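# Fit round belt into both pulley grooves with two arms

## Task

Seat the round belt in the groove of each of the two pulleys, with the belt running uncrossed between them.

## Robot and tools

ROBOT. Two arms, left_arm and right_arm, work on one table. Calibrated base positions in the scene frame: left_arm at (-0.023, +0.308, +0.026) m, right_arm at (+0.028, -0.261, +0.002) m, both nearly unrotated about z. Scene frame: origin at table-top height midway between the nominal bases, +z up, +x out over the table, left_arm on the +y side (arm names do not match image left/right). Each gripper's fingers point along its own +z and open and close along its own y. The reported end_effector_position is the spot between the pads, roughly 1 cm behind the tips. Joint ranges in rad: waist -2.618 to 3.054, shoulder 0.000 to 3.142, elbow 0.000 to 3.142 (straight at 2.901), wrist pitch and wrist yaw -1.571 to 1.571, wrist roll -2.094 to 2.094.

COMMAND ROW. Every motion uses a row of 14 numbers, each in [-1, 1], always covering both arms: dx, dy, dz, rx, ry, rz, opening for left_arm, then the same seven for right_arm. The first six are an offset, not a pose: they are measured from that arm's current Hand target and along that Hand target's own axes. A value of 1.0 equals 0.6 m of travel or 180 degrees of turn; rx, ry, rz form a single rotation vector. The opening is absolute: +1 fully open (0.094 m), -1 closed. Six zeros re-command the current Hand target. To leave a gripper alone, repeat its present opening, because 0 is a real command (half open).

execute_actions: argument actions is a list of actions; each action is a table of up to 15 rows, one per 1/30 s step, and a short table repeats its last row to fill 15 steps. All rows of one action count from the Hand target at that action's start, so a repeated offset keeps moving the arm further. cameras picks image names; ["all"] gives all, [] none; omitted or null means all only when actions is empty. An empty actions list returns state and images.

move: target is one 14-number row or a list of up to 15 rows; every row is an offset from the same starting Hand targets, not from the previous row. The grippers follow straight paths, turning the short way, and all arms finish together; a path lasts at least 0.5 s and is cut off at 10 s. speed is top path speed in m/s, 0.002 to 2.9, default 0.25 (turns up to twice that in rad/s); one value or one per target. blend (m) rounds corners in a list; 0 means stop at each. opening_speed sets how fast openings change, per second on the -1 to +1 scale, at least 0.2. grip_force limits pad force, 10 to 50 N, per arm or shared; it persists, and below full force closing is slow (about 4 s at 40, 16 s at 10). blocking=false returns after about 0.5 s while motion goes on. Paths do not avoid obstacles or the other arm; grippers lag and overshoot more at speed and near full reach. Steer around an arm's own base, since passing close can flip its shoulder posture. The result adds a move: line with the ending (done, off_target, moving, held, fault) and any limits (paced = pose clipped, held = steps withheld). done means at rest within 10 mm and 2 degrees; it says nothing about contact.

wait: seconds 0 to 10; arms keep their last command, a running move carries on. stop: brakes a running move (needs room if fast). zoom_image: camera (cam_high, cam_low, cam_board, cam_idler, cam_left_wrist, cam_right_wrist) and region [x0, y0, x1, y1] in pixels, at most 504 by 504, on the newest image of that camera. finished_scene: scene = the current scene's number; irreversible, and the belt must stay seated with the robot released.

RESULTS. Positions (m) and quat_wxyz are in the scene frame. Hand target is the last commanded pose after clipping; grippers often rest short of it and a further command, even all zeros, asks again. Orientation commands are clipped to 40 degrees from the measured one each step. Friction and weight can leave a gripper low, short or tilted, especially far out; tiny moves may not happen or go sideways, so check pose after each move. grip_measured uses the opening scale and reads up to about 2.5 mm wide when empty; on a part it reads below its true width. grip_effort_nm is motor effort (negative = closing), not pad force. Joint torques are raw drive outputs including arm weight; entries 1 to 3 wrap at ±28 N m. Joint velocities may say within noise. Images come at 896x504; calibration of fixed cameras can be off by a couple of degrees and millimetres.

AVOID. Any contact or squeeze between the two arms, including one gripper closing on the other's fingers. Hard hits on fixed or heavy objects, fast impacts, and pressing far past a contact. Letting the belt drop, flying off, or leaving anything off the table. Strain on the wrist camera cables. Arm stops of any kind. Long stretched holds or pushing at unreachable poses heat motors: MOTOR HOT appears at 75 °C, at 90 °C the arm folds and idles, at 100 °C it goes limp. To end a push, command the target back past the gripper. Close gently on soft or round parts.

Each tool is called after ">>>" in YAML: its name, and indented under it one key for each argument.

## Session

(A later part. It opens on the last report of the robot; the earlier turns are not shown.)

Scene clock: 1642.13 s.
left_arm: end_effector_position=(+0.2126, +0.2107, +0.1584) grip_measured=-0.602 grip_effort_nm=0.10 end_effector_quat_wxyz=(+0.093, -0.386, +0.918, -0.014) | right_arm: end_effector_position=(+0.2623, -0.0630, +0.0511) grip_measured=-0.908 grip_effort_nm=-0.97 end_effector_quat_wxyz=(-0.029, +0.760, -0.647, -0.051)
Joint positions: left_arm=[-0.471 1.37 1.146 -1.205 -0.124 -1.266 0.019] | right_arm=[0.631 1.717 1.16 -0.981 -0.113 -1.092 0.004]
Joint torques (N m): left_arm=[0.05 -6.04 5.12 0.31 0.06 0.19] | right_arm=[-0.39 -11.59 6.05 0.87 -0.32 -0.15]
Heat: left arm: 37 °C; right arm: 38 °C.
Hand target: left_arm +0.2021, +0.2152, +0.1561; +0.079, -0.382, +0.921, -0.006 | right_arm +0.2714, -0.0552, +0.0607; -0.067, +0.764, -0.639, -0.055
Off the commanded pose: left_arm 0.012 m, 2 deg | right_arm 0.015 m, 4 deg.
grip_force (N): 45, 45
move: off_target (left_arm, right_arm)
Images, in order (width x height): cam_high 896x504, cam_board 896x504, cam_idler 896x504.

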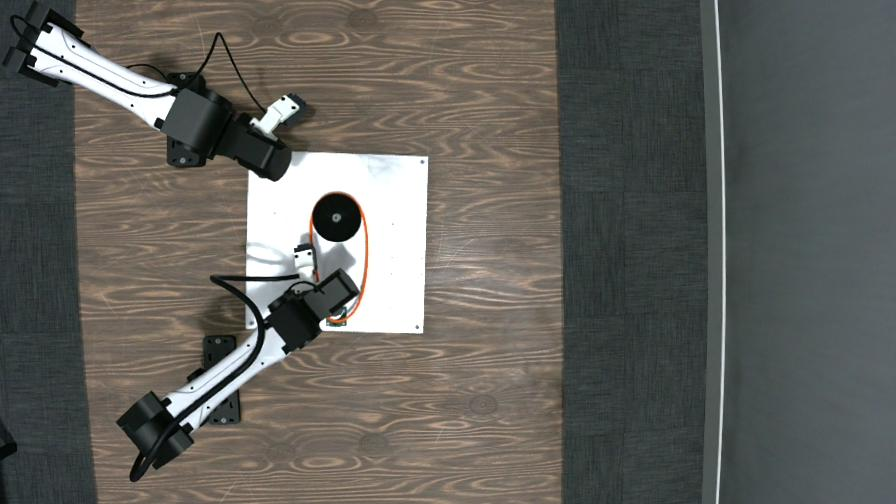

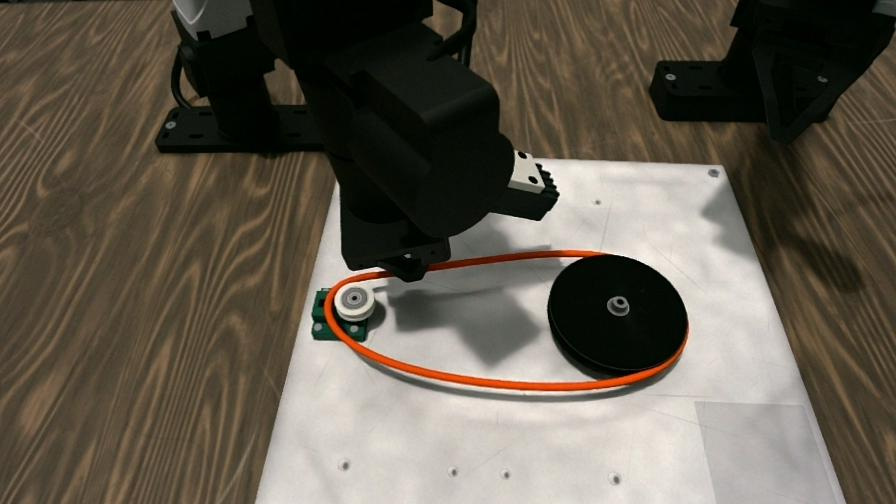

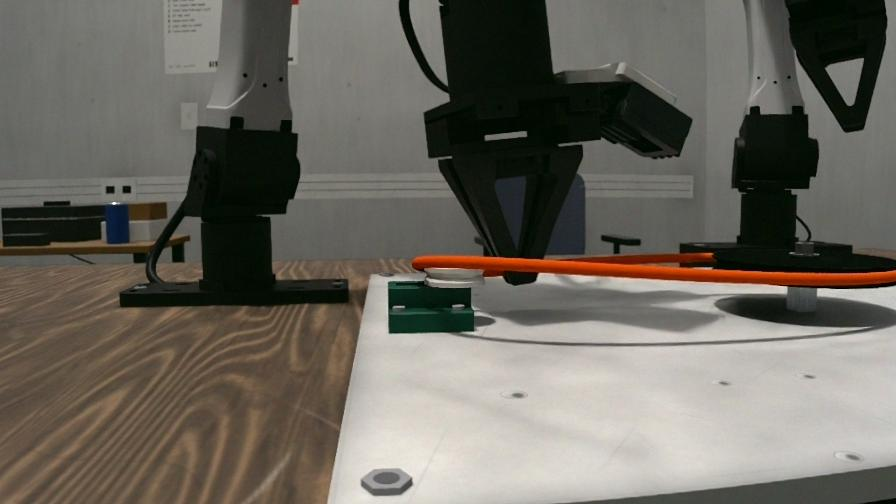

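>>> move:
  target:
    - [0, 0, 0, 0, 0, 0, -0.6, 0.065, 0.0235, -0.0068, 0.0547, 0.0444, -0.0036, -1]
  speed: 0.04
  cameras: ["cam_idler", "cam_board", "cam_high"]

>>> zoom_image:
  camera: "cam_idler"
  region: [360, 180, 560, 340]

>>> zoom_image:
  camera: "cam_board"
  region: [280, 220, 440, 360]

>>> zoom_image:
  camera: "cam_board"
  region: [500, 180, 750, 430]

Scene clock: 1679.53 s.
left_arm: end_effector_position=(+0.2126, +0.2107, +0.1584) grip_measured=-0.602 grip_effort_nm=0.10 end_effector_quat_wxyz=(+0.093, -0.386, +0.918, -0.014) | right_arm: end_effector_position=(+0.2601, -0.0918, +0.0548) grip_measured=-0.908 grip_effort_nm=-0.97 end_effector_quat_wxyz=(-0.079, +0.762, -0.642, +0.029)
Joint positions: left_arm=[-0.471 1.37 1.146 -1.205 -0.124 -1.266 0.019] | right_arm=[0.637 1.52 0.96 -0.843 0.022 -1.101 0.004]
Joint torques (N m): left_arm=[-0.02 -6.2 5 0.23 0.07 0.24] | right_arm=[0.91 -9.18 4.82 1 0.37 0.03]
Heat: left arm: 37 °C; right arm: 38 °C.
Hand target: left_arm +0.2021, +0.2152, +0.1561; +0.079, -0.382, +0.921, -0.006 | right_arm +0.2643, -0.0962, +0.0576; -0.088, +0.761, -0.640, +0.054
Off the commanded pose: left_arm 0.012 m, 2 deg | right_arm 0.007 m, 3 deg.
grip_force (N): 45, 45
move: off_target (left_arm, right_arm)
Images, in order (width x height): cam_high 896x504, cam_board 896x504, cam_idler 896x504.

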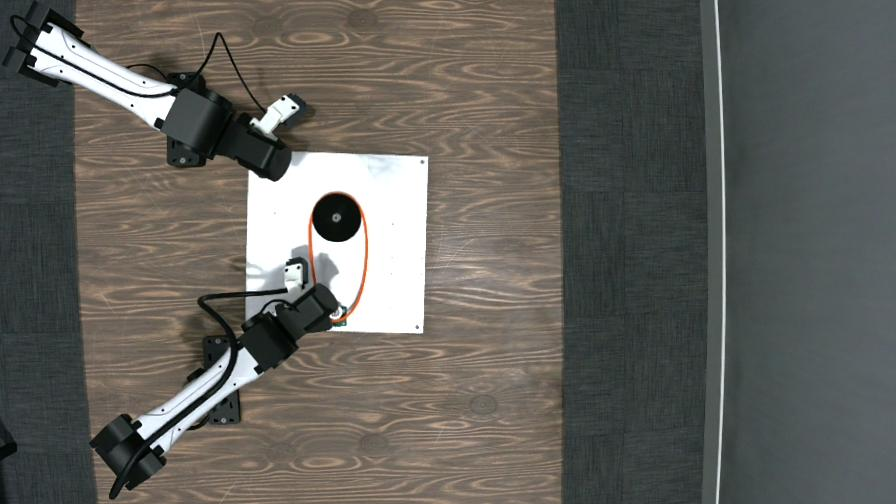

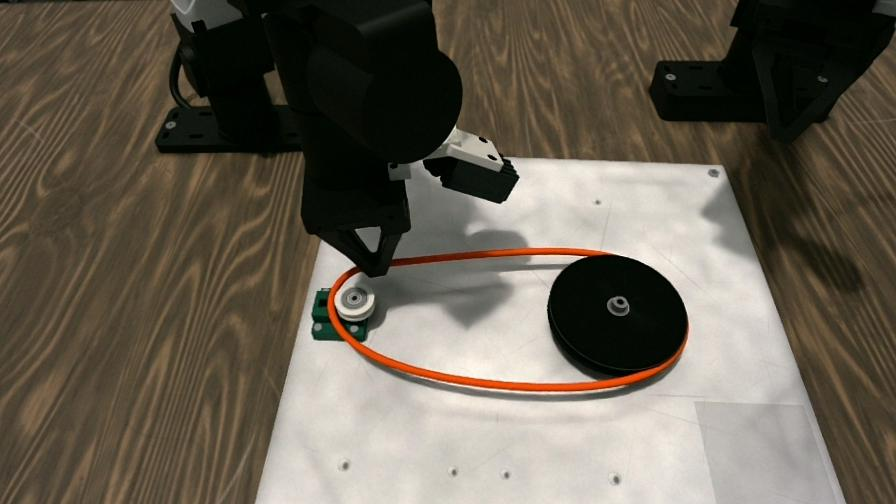

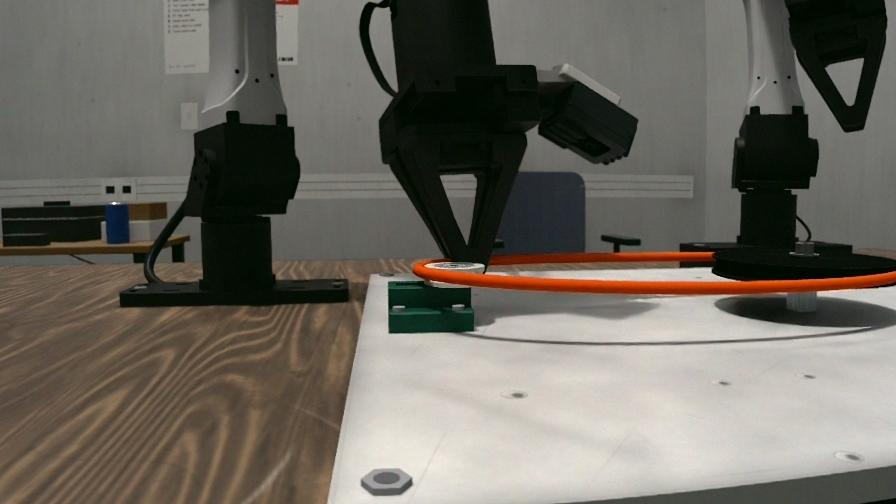

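Scaled by 2.520 from the camera's 896x504 image, which has a finer 1280x720 frame.

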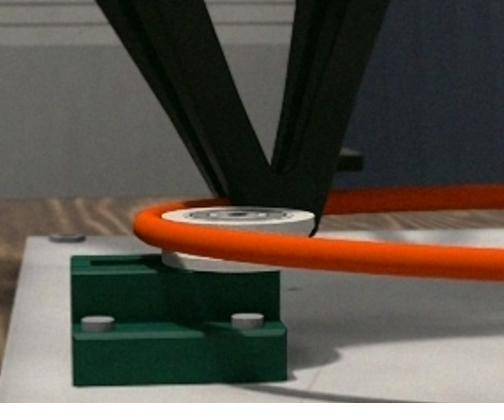

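Scaled by 3.150 from the camera's 896x504 image, which has a finer 1280x720 frame.

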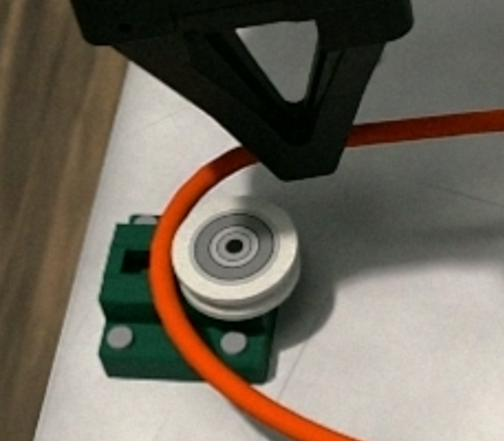

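Scaled by 2.016 from the camera's 896x504 image, which has a finer 1280x720 frame.

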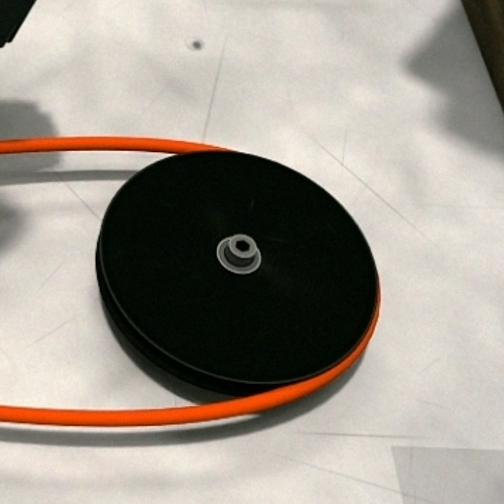

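>>> move:
  target:
    - [0, 0, 0, 0, 0, 0, -0.6, 0, 0.003, 0.0115, 0, 0, 0, -1]
  speed: 0.03
  cameras: ["cam_idler", "cam_board", "cam_right_wrist"]

>>> zoom_image:
  camera: "cam_idler"
  region: [360, 180, 560, 340]

>>> zoom_image:
  camera: "cam_board"
  region: [280, 220, 440, 360]

Scene clock: 1691.80 s.
left_arm: end_effector_position=(+0.2126, +0.2107, +0.1584) grip_measured=-0.602 grip_effort_nm=0.10 end_effector_quat_wxyz=(+0.093, -0.386, +0.918, -0.014) | right_arm: end_effector_position=(+0.2607, -0.0917, +0.0501) grip_measured=-0.908 grip_effort_nm=-0.97 end_effector_quat_wxyz=(-0.083, +0.762, -0.642, +0.031)
Joint positions: left_arm=[-0.471 1.37 1.146 -1.205 -0.124 -1.266 0.019] | right_arm=[0.637 1.52 0.938 -0.812 0.023 -1.101 0.004]
Joint torques (N m): left_arm=[-0.13 -6.22 5.24 0.28 0.11 0.2] | right_arm=[1.02 -8.31 4.75 1.01 0.35 0.04]
Heat: left arm: 37 °C; right arm: 37 °C.
Hand target: left_arm +0.2021, +0.2152, +0.1561; +0.079, -0.382, +0.921, -0.006 | right_arm +0.2640, -0.0960, +0.0506; -0.088, +0.761, -0.640, +0.054
Off the commanded pose: left_arm 0.012 m, 2 deg | right_arm 0.005 m, 3 deg.
grip_force (N): 45, 45
move: off_target (left_arm, right_arm)
camera_calibration:
cam_right_wrist: T_world_to_cam=[[0.954524, 0.204366, 0.217067, -0.249653], [0.0750899, -0.869414, 0.488346, -0.0884047], [0.288522, -0.449838, -0.845222, 0.0312643], [0, 0, 0, 1]] pos_world=[0.235918, -0.0117758, 0.123789]
Images, in order (width x height): cam_board 896x504, cam_idler 896x504, cam_right_wrist 896x504.

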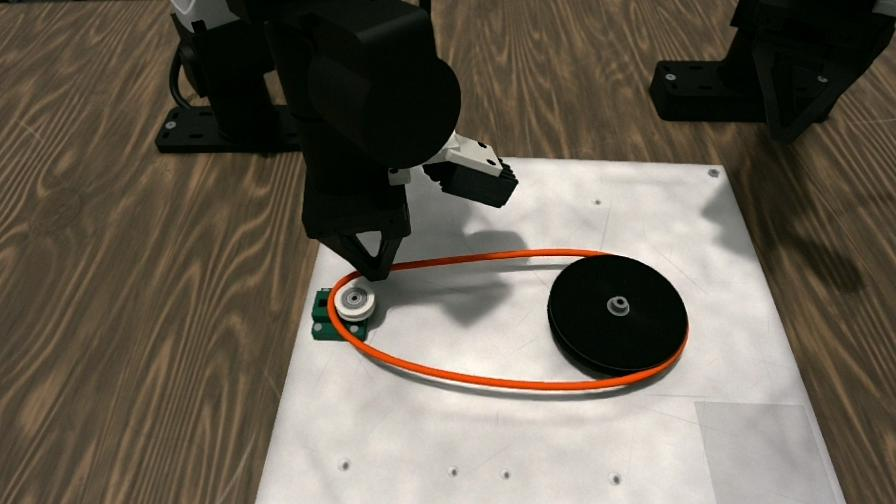

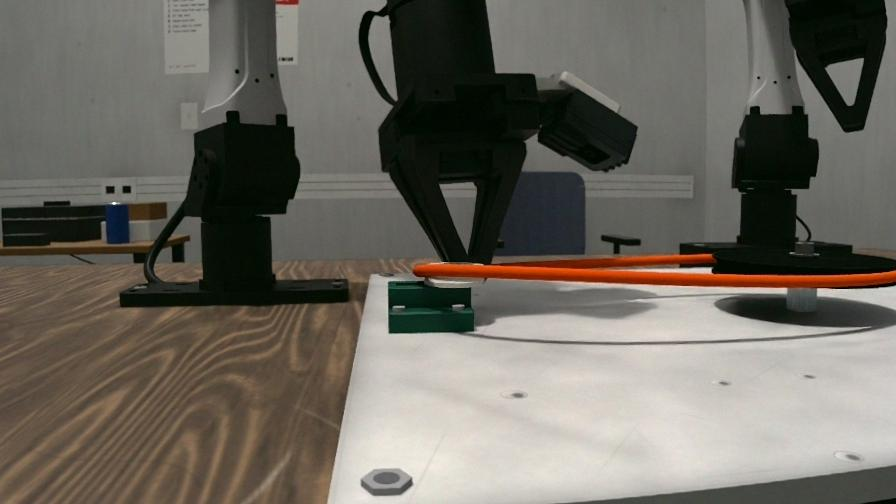

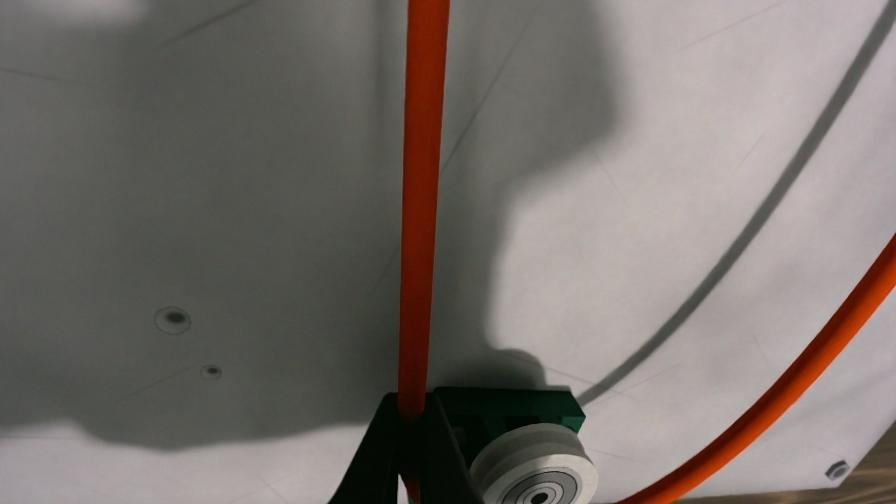

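Scaled by 2.520 from the camera's 896x504 image, which has a finer 1280x720 frame.

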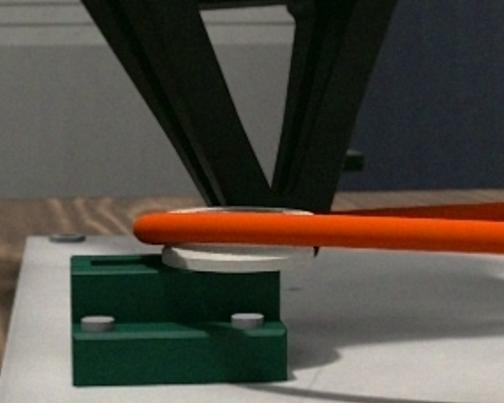

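Scaled by 3.150 from the camera's 896x504 image, which has a finer 1280x720 frame.

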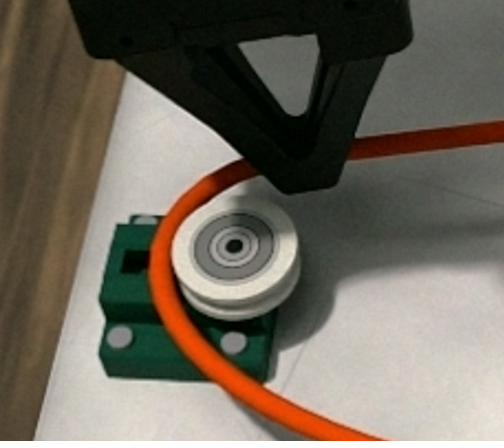

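>>> move:
  target:
    - [0, 0, 0, 0, 0, 0, -0.6, 0, 0, 0, -0.036, 0, 0, -1]
  speed: 0.03
  cameras: ["cam_idler", "cam_board", "cam_right_wrist"]

>>> zoom_image:
  camera: "cam_idler"
  region: [360, 180, 560, 340]

>>> zoom_image:
  camera: "cam_board"
  region: [280, 220, 440, 360]

Scene clock: 1703.73 s.
left_arm: end_effector_position=(+0.2126, +0.2107, +0.1584) grip_measured=-0.602 grip_effort_nm=0.10 end_effector_quat_wxyz=(+0.093, -0.386, +0.918, -0.014) | right_arm: end_effector_position=(+0.2643, -0.0927, +0.0492) grip_measured=-0.908 grip_effort_nm=-0.97 end_effector_quat_wxyz=(-0.059, +0.766, -0.640, +0.024)
Joint positions: left_arm=[-0.471 1.37 1.146 -1.205 -0.124 -1.266 0.019] | right_arm=[0.624 1.575 0.995 -0.865 0.019 -1.121 0.004]
Joint torques (N m): left_arm=[0.17 -6.13 5.2 0.29 0.1 0.17] | right_arm=[-0.57 -5.42 8.51 0.26 -0.15 -0.05]
Heat: left arm: 37 °C; right arm: 36 °C.
Hand target: left_arm +0.2021, +0.2152, +0.1561; +0.079, -0.382, +0.921, -0.006 | right_arm +0.2640, -0.0961, +0.0504; -0.045, +0.765, -0.642, +0.017
Off the commanded pose: left_arm 0.012 m, 2 deg | right_arm 0.004 m, 2 deg.
grip_force (N): 45, 45
move: off_target (left_arm)
camera_calibration:
cam_right_wrist: T_world_to_cam=[[0.96096, 0.216968, 0.171699, -0.251013], [0.101971, -0.854589, 0.509195, -0.0957863], [0.257211, -0.471808, -0.84335, 0.0351312], [0, 0, 0, 1]] pos_world=[0.241945, -0.0108211, 0.121501]
Images, in order (width x height): cam_board 896x504, cam_idler 896x504, cam_right_wrist 896x504.

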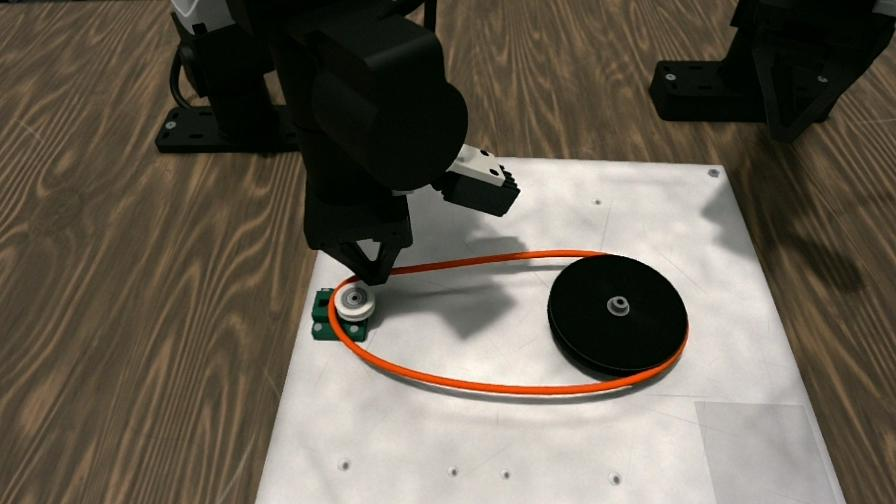

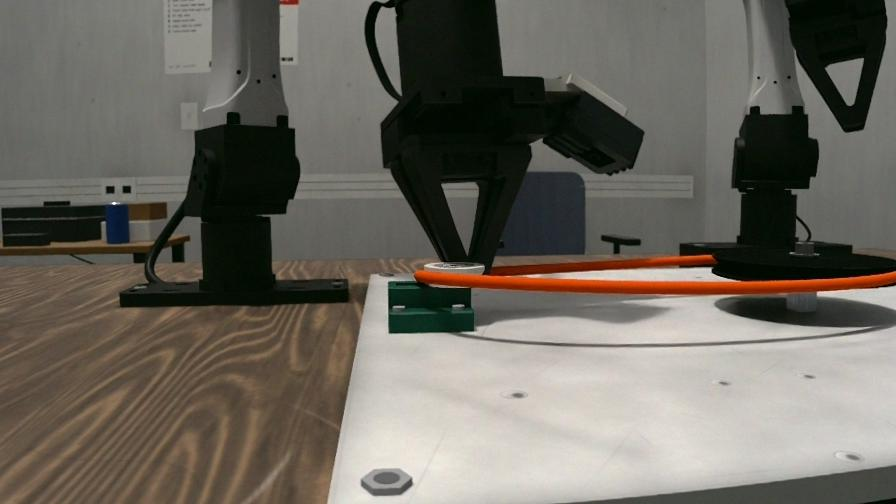

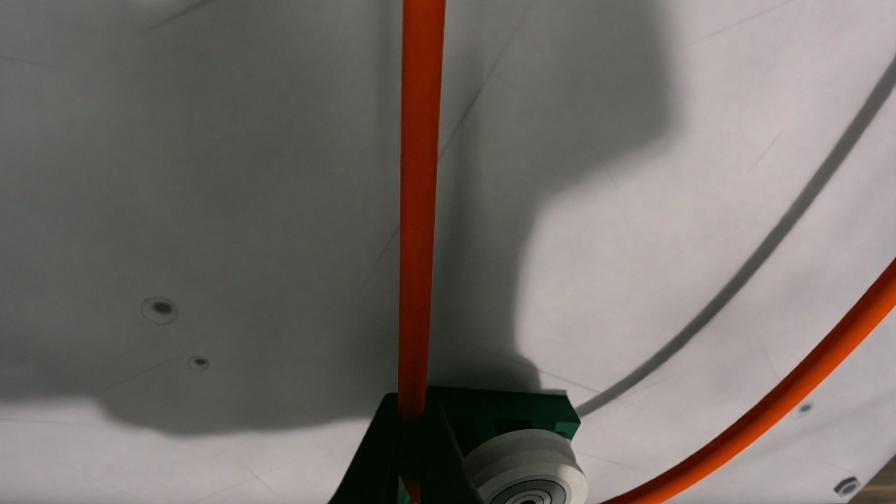

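Scaled by 2.520 from the camera's 896x504 image, which has a finer 1280x720 frame.

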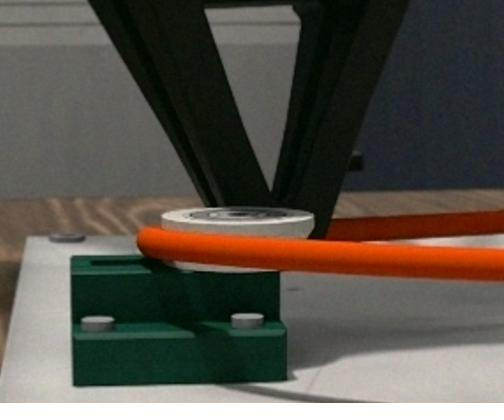

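Scaled by 3.150 from the camera's 896x504 image, which has a finer 1280x720 frame.

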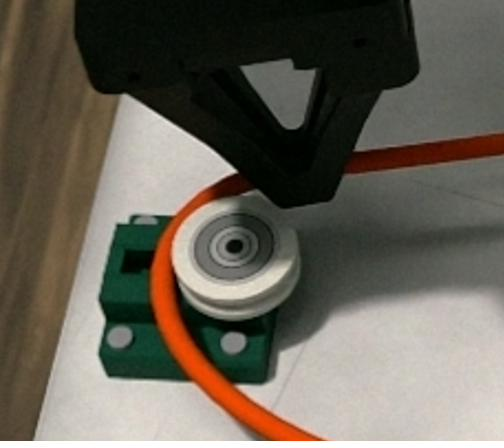

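>>> move:
  target:
    - [0, 0, 0, 0, 0, 0, -0.6, -0.0155, -0.0078, 0.0012, 0, 0, 0, -1]
  speed: 0.03
  cameras: ["cam_idler", "cam_board"]

>>> zoom_image:
  camera: "cam_idler"
  region: [360, 180, 560, 340]

>>> zoom_image:
  camera: "cam_board"
  region: [280, 220, 440, 360]

Scene clock: 1720.40 s.
left_arm: end_effector_position=(+0.2126, +0.2107, +0.1584) grip_measured=-0.602 grip_effort_nm=0.10 end_effector_quat_wxyz=(+0.093, -0.386, +0.918, -0.014) | right_arm: end_effector_position=(+0.2663, -0.0898, +0.0482) grip_measured=-0.908 grip_effort_nm=-0.97 end_effector_quat_wxyz=(-0.050, +0.768, -0.639, +0.022)
Joint positions: left_arm=[-0.471 1.37 1.146 -1.205 -0.124 -1.266 0.019] | right_arm=[0.628 1.606 1.025 -0.883 0.019 -1.121 0.004]
Joint torques (N m): left_arm=[0.21 -6.3 5.09 0.26 0.08 0.21] | right_arm=[0.94 -5.7 8.7 0.39 -0.13 0.2]
Heat: left arm: 37 °C; right arm: 38 °C.
Hand target: left_arm +0.2021, +0.2152, +0.1561; +0.079, -0.382, +0.921, -0.006 | right_arm +0.2671, -0.0860, +0.0505; -0.045, +0.765, -0.642, +0.017
Off the commanded pose: left_arm 0.012 m, 2 deg | right_arm 0.004 m, 1 deg.
grip_force (N): 45, 45
move: off_target (left_arm)
Images, in order (width x height): cam_board 896x504, cam_idler 896x504.

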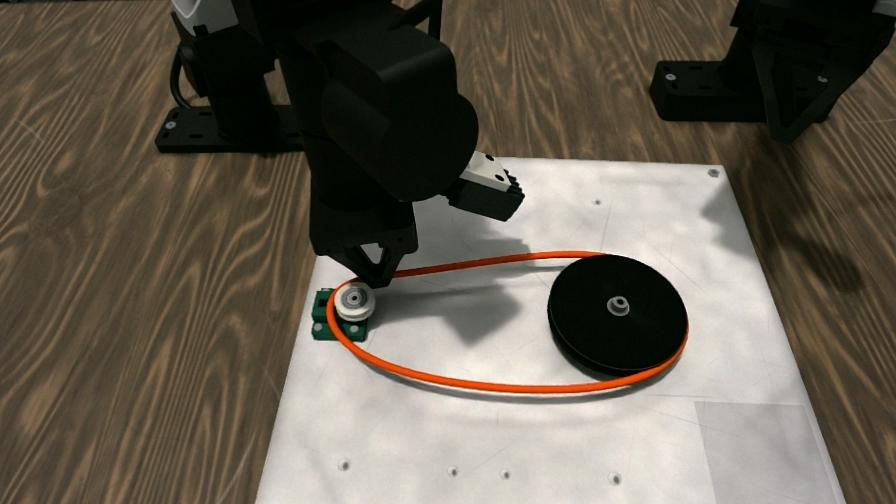

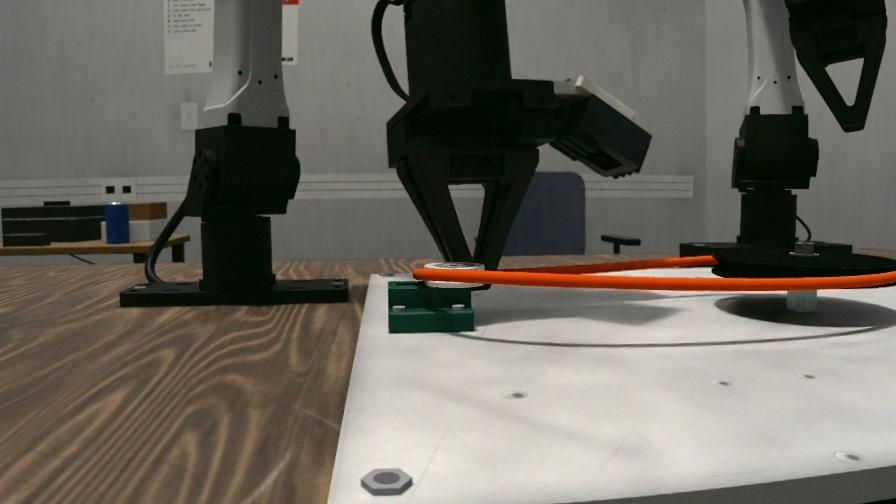

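Scaled by 2.520 from the camera's 896x504 image, which has a finer 1280x720 frame.

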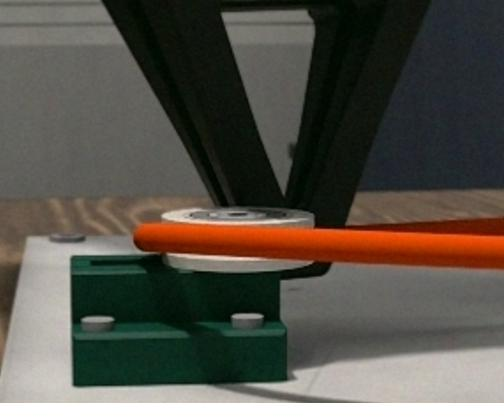

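Scaled by 3.150 from the camera's 896x504 image, which has a finer 1280x720 frame.

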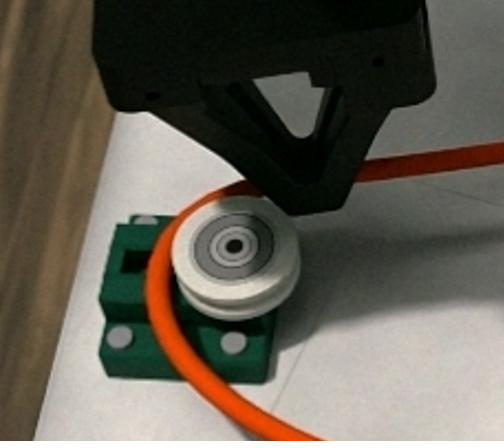

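>>> move:
  target:
    - [0, 0, 0, 0, 0, 0, -0.6, 0, 0, 0, 0, 0, 0, -0.76]
  speed: 0.03
  opening_speed: 0.3
  cameras: ["cam_idler", "cam_board", "cam_right_wrist", "cam_high"]

>>> zoom_image:
  camera: "cam_idler"
  region: [360, 180, 560, 340]

>>> zoom_image:
  camera: "cam_board"
  region: [280, 220, 440, 360]

>>> zoom_image:
  camera: "cam_idler"
  region: [640, 200, 896, 360]

Scene clock: 1736.43 s.
left_arm: end_effector_position=(+0.2126, +0.2107, +0.1584) grip_measured=-0.602 grip_effort_nm=0.10 end_effector_quat_wxyz=(+0.093, -0.386, +0.918, -0.014) | right_arm: end_effector_position=(+0.2642, -0.0914, +0.0480) grip_measured=-0.763 grip_effort_nm=0.11 end_effector_quat_wxyz=(-0.045, +0.765, -0.642, +0.020)
Joint positions: left_arm=[-0.471 1.37 1.146 -1.205 -0.124 -1.266 0.019] | right_arm=[0.628 1.606 1.025 -0.894 0.019 -1.112 0.011]
Joint torques (N m): left_arm=[0.06 -6.11 5.27 0.28 0.08 0.29] | right_arm=[0.95 -5.65 8.7 0.47 -0.13 0.19]
Heat: left arm: 37 °C; right arm: 38 °C.
Hand target: left_arm +0.2021, +0.2152, +0.1561; +0.079, -0.382, +0.921, -0.006 | right_arm +0.2671, -0.0860, +0.0505; -0.045, +0.765, -0.642, +0.017
Off the commanded pose: left_arm 0.012 m, 2 deg | right_arm 0.007 m, 0 deg.
grip_force (N): 45, 45
move: off_target (left_arm)
camera_calibration:
cam_right_wrist: T_world_to_cam=[[0.966036, 0.214518, 0.144073, -0.251331], [0.110263, -0.846428, 0.520962, -0.0960895], [0.233703, -0.487382, -0.841333, 0.0393807], [0, 0, 0, 1]] pos_world=[0.244187, -0.00822415, 0.119401]
Images, in order (width x height): cam_high 896x504, cam_board 896x504, cam_idler 896x504, cam_right_wrist 896x504.

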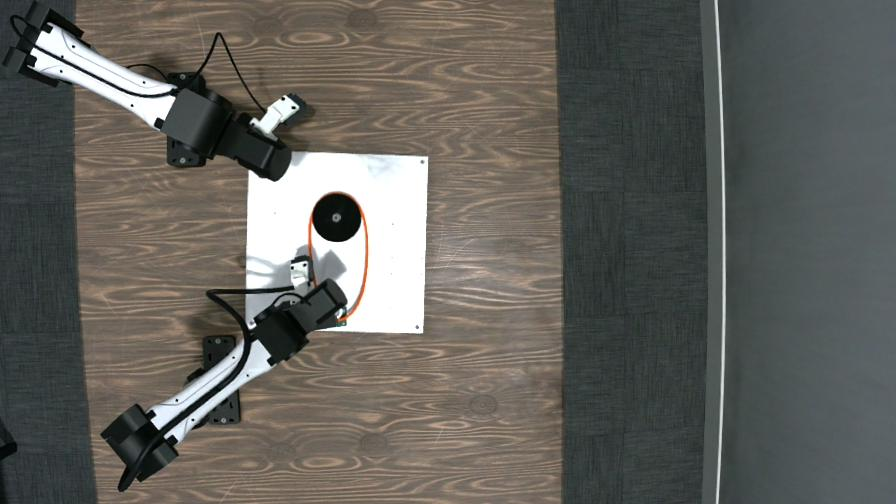

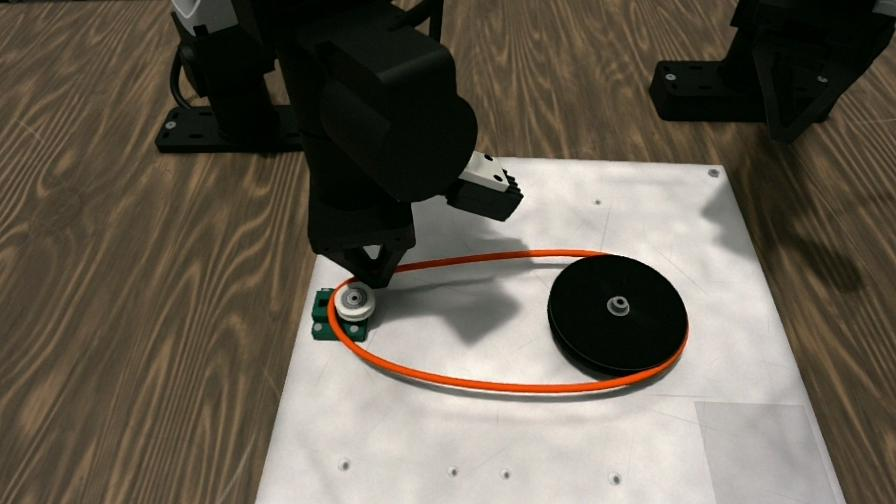

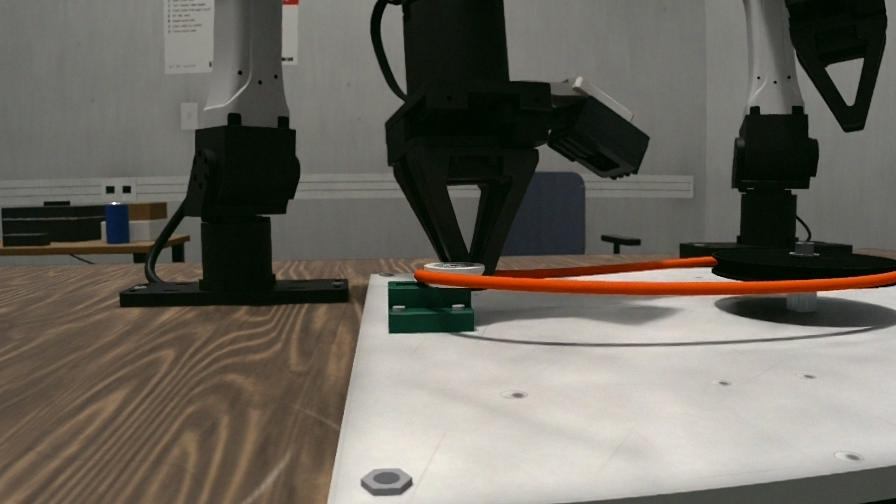

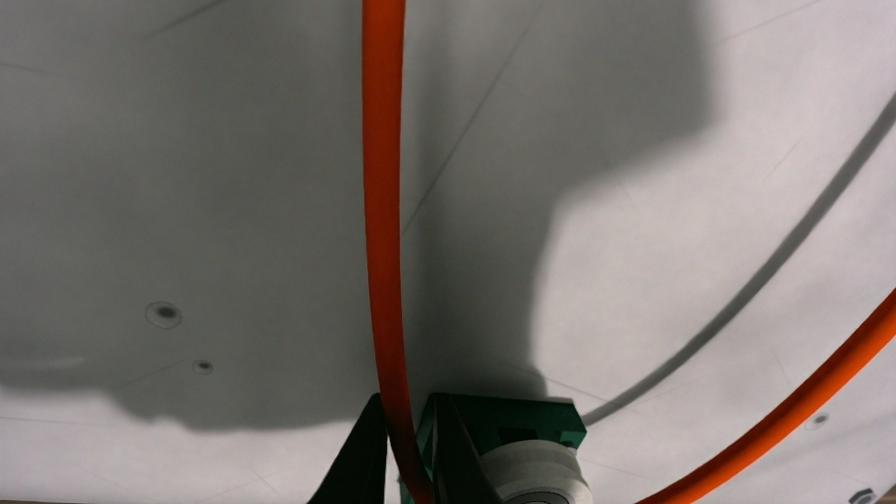

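Scaled by 2.520 from the camera's 896x504 image, which has a finer 1280x720 frame.

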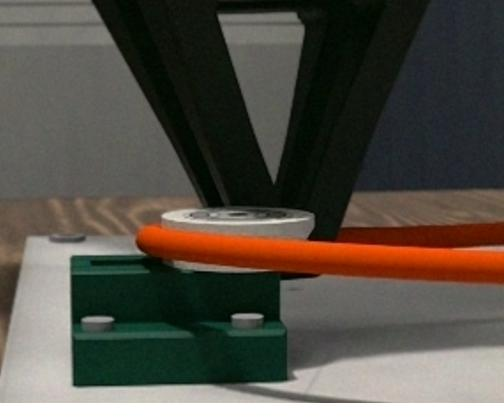

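Scaled by 3.150 from the camera's 896x504 image, which has a finer 1280x720 frame.

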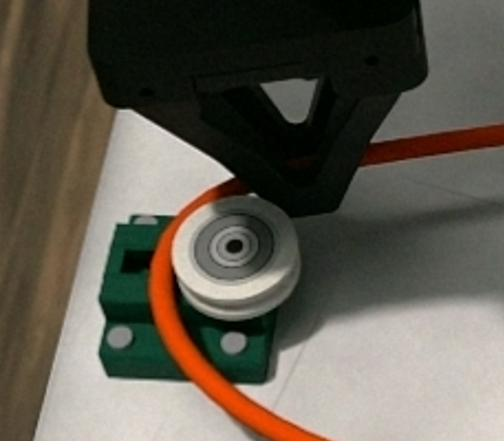

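Scaled by 1.969 from the camera's 896x504 image, which has a finer 1280x720 frame.

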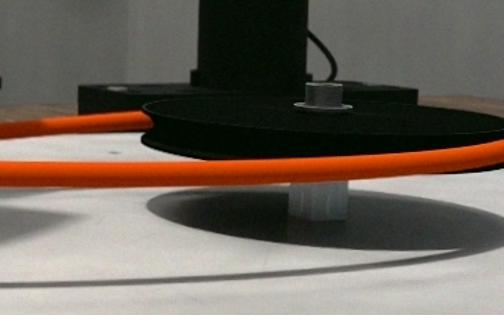

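>>> move:
  target:
    - [0, 0, 0, 0, 0, 0, -0.6, -0.0012, 0.0065, -0.0006, 0, 0, 0, -0.58]
    - [0, 0, 0, 0, 0, 0, -0.6, -0.006, -0.0072, -0.15, 0, 0, 0, -0.58]
  speed: [0.03, 0.05]
  opening_speed: 0.3
  cameras: ["cam_idler", "cam_board", "cam_right_wrist", "cam_high"]

>>> zoom_image:
  camera: "cam_idler"
  region: [360, 180, 560, 340]

>>> zoom_image:
  camera: "cam_board"
  region: [280, 220, 440, 360]

>>> zoom_image:
  camera: "cam_idler"
  region: [640, 200, 896, 360]

>>> zoom_image:
  camera: "cam_high"
  region: [260, 180, 410, 340]

>>> zoom_image:
  camera: "cam_board"
  region: [500, 180, 750, 430]

Scene clock: 1759.27 s.
left_arm: end_effector_position=(+0.2126, +0.2107, +0.1584) grip_measured=-0.602 grip_effort_nm=0.10 end_effector_quat_wxyz=(+0.093, -0.386, +0.918, -0.014) | right_arm: end_effector_position=(+0.2665, -0.0886, +0.1262) grip_measured=-0.583 grip_effort_nm=0.12 end_effector_quat_wxyz=(-0.032, +0.766, -0.642, +0.022)
Joint positions: left_arm=[-0.471 1.37 1.146 -1.205 -0.124 -1.266 0.019] | right_arm=[0.636 1.587 1.324 -1.236 0.028 -1.106 0.02]
Joint torques (N m): left_arm=[0.03 -6.13 5.19 0.24 0.15 0.22] | right_arm=[0.95 -10.1 8.79 0.21 -0.12 0.2]
Heat: left arm: 37 °C; right arm: 38 °C.
Hand target: left_arm +0.2021, +0.2152, +0.1561; +0.079, -0.382, +0.921, -0.006 | right_arm +0.2630, -0.0859, +0.1406; -0.045, +0.765, -0.642, +0.017
Off the commanded pose: left_arm 0.012 m, 2 deg | right_arm 0.015 m, 2 deg.
grip_force (N): 45, 45
move: off_target (left_arm, right_arm)
camera_calibration:
cam_right_wrist: T_world_to_cam=[[0.967591, 0.218842, 0.126, -0.263116], [0.118918, -0.835058, 0.537157, -0.138052], [0.222769, -0.504764, -0.834018, 0.106573], [0, 0, 0, 1]] pos_world=[0.247264, -0.00390613, 0.196192]
Images, in order (width x height): cam_high 896x504, cam_board 896x504, cam_idler 896x504, cam_right_wrist 896x504.

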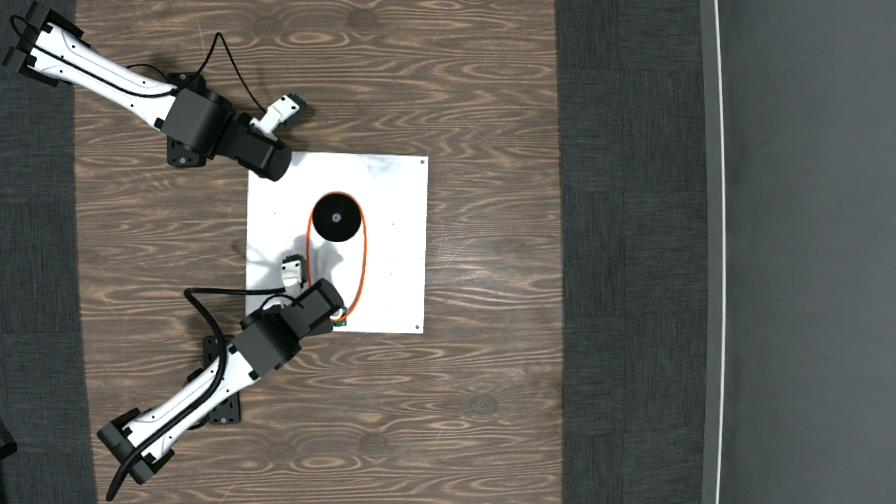

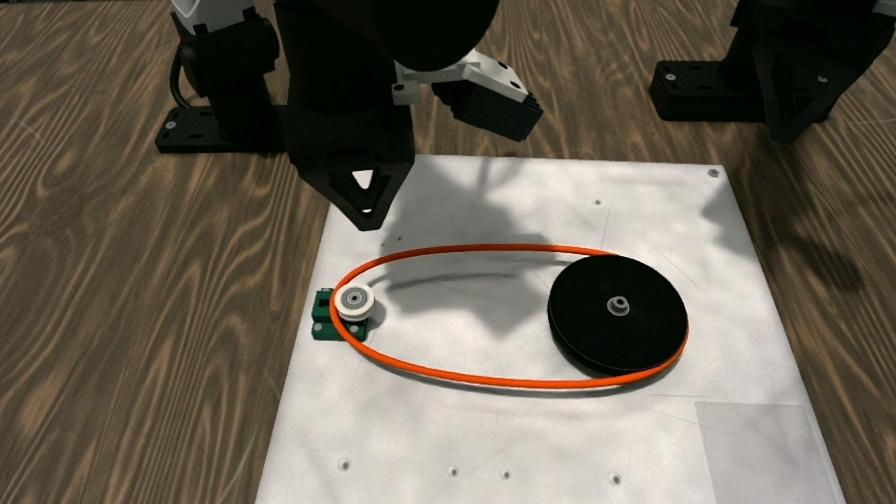

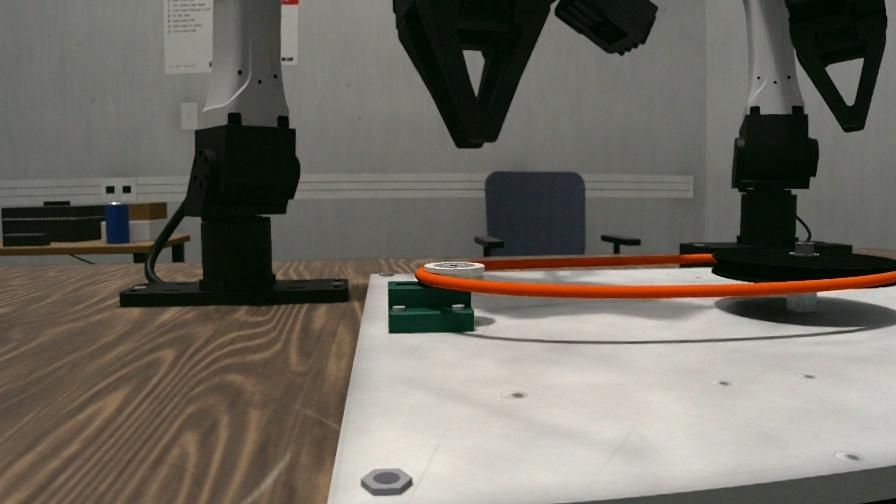

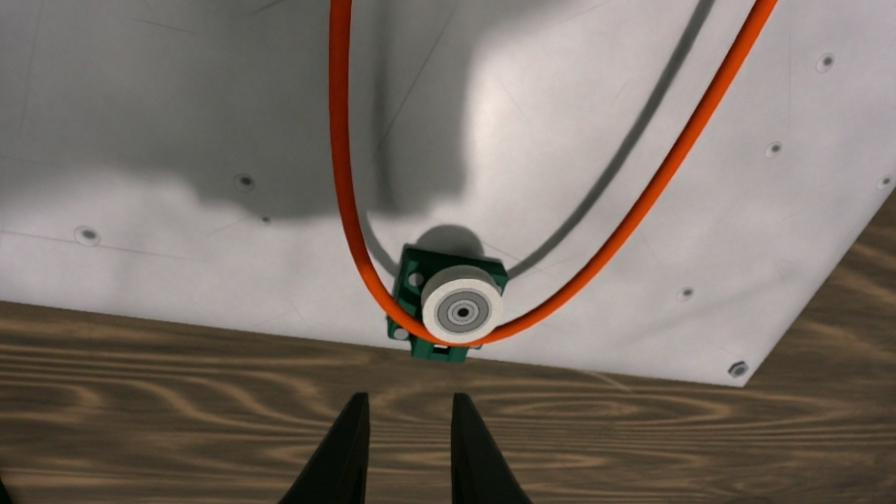

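Scaled by 2.520 from the camera's 896x504 image, which has a finer 1280x720 frame.

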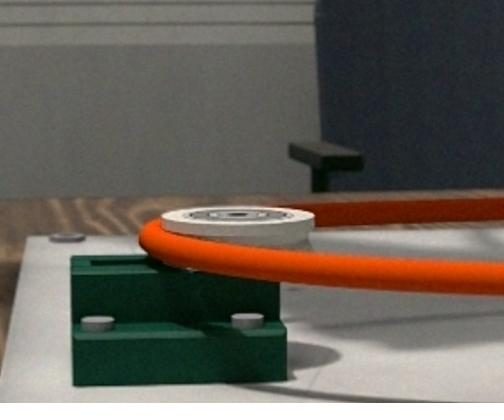

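Scaled by 3.150 from the camera's 896x504 image, which has a finer 1280x720 frame.

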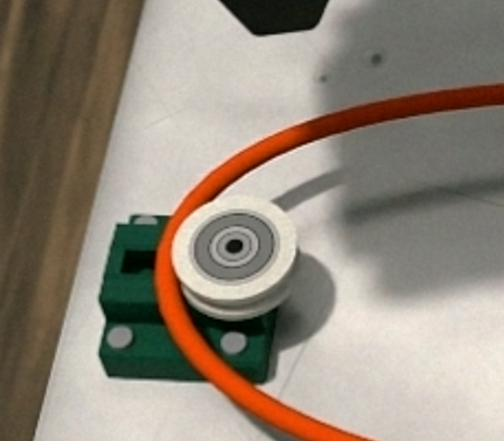

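Scaled by 1.969 from the camera's 896x504 image, which has a finer 1280x720 frame.

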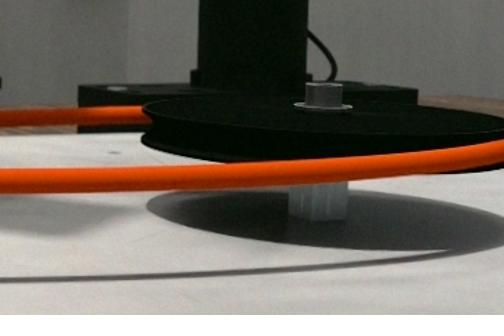

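Scaled by 3.150 from the camera's 896x504 image, which has a finer 1280x720 frame.

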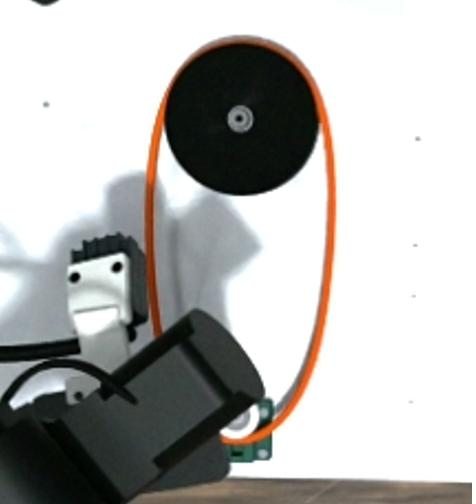

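Scaled by 2.016 from the camera's 896x504 image, which has a finer 1280x720 frame.

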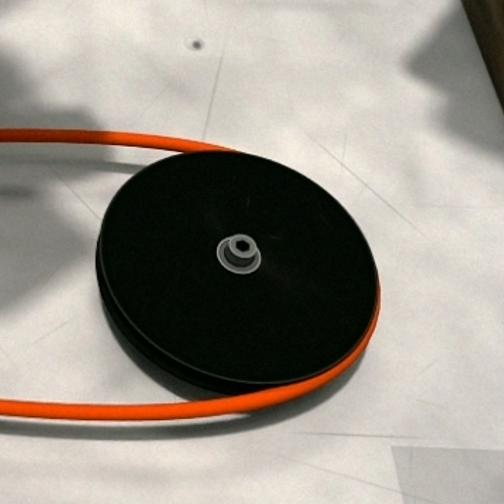

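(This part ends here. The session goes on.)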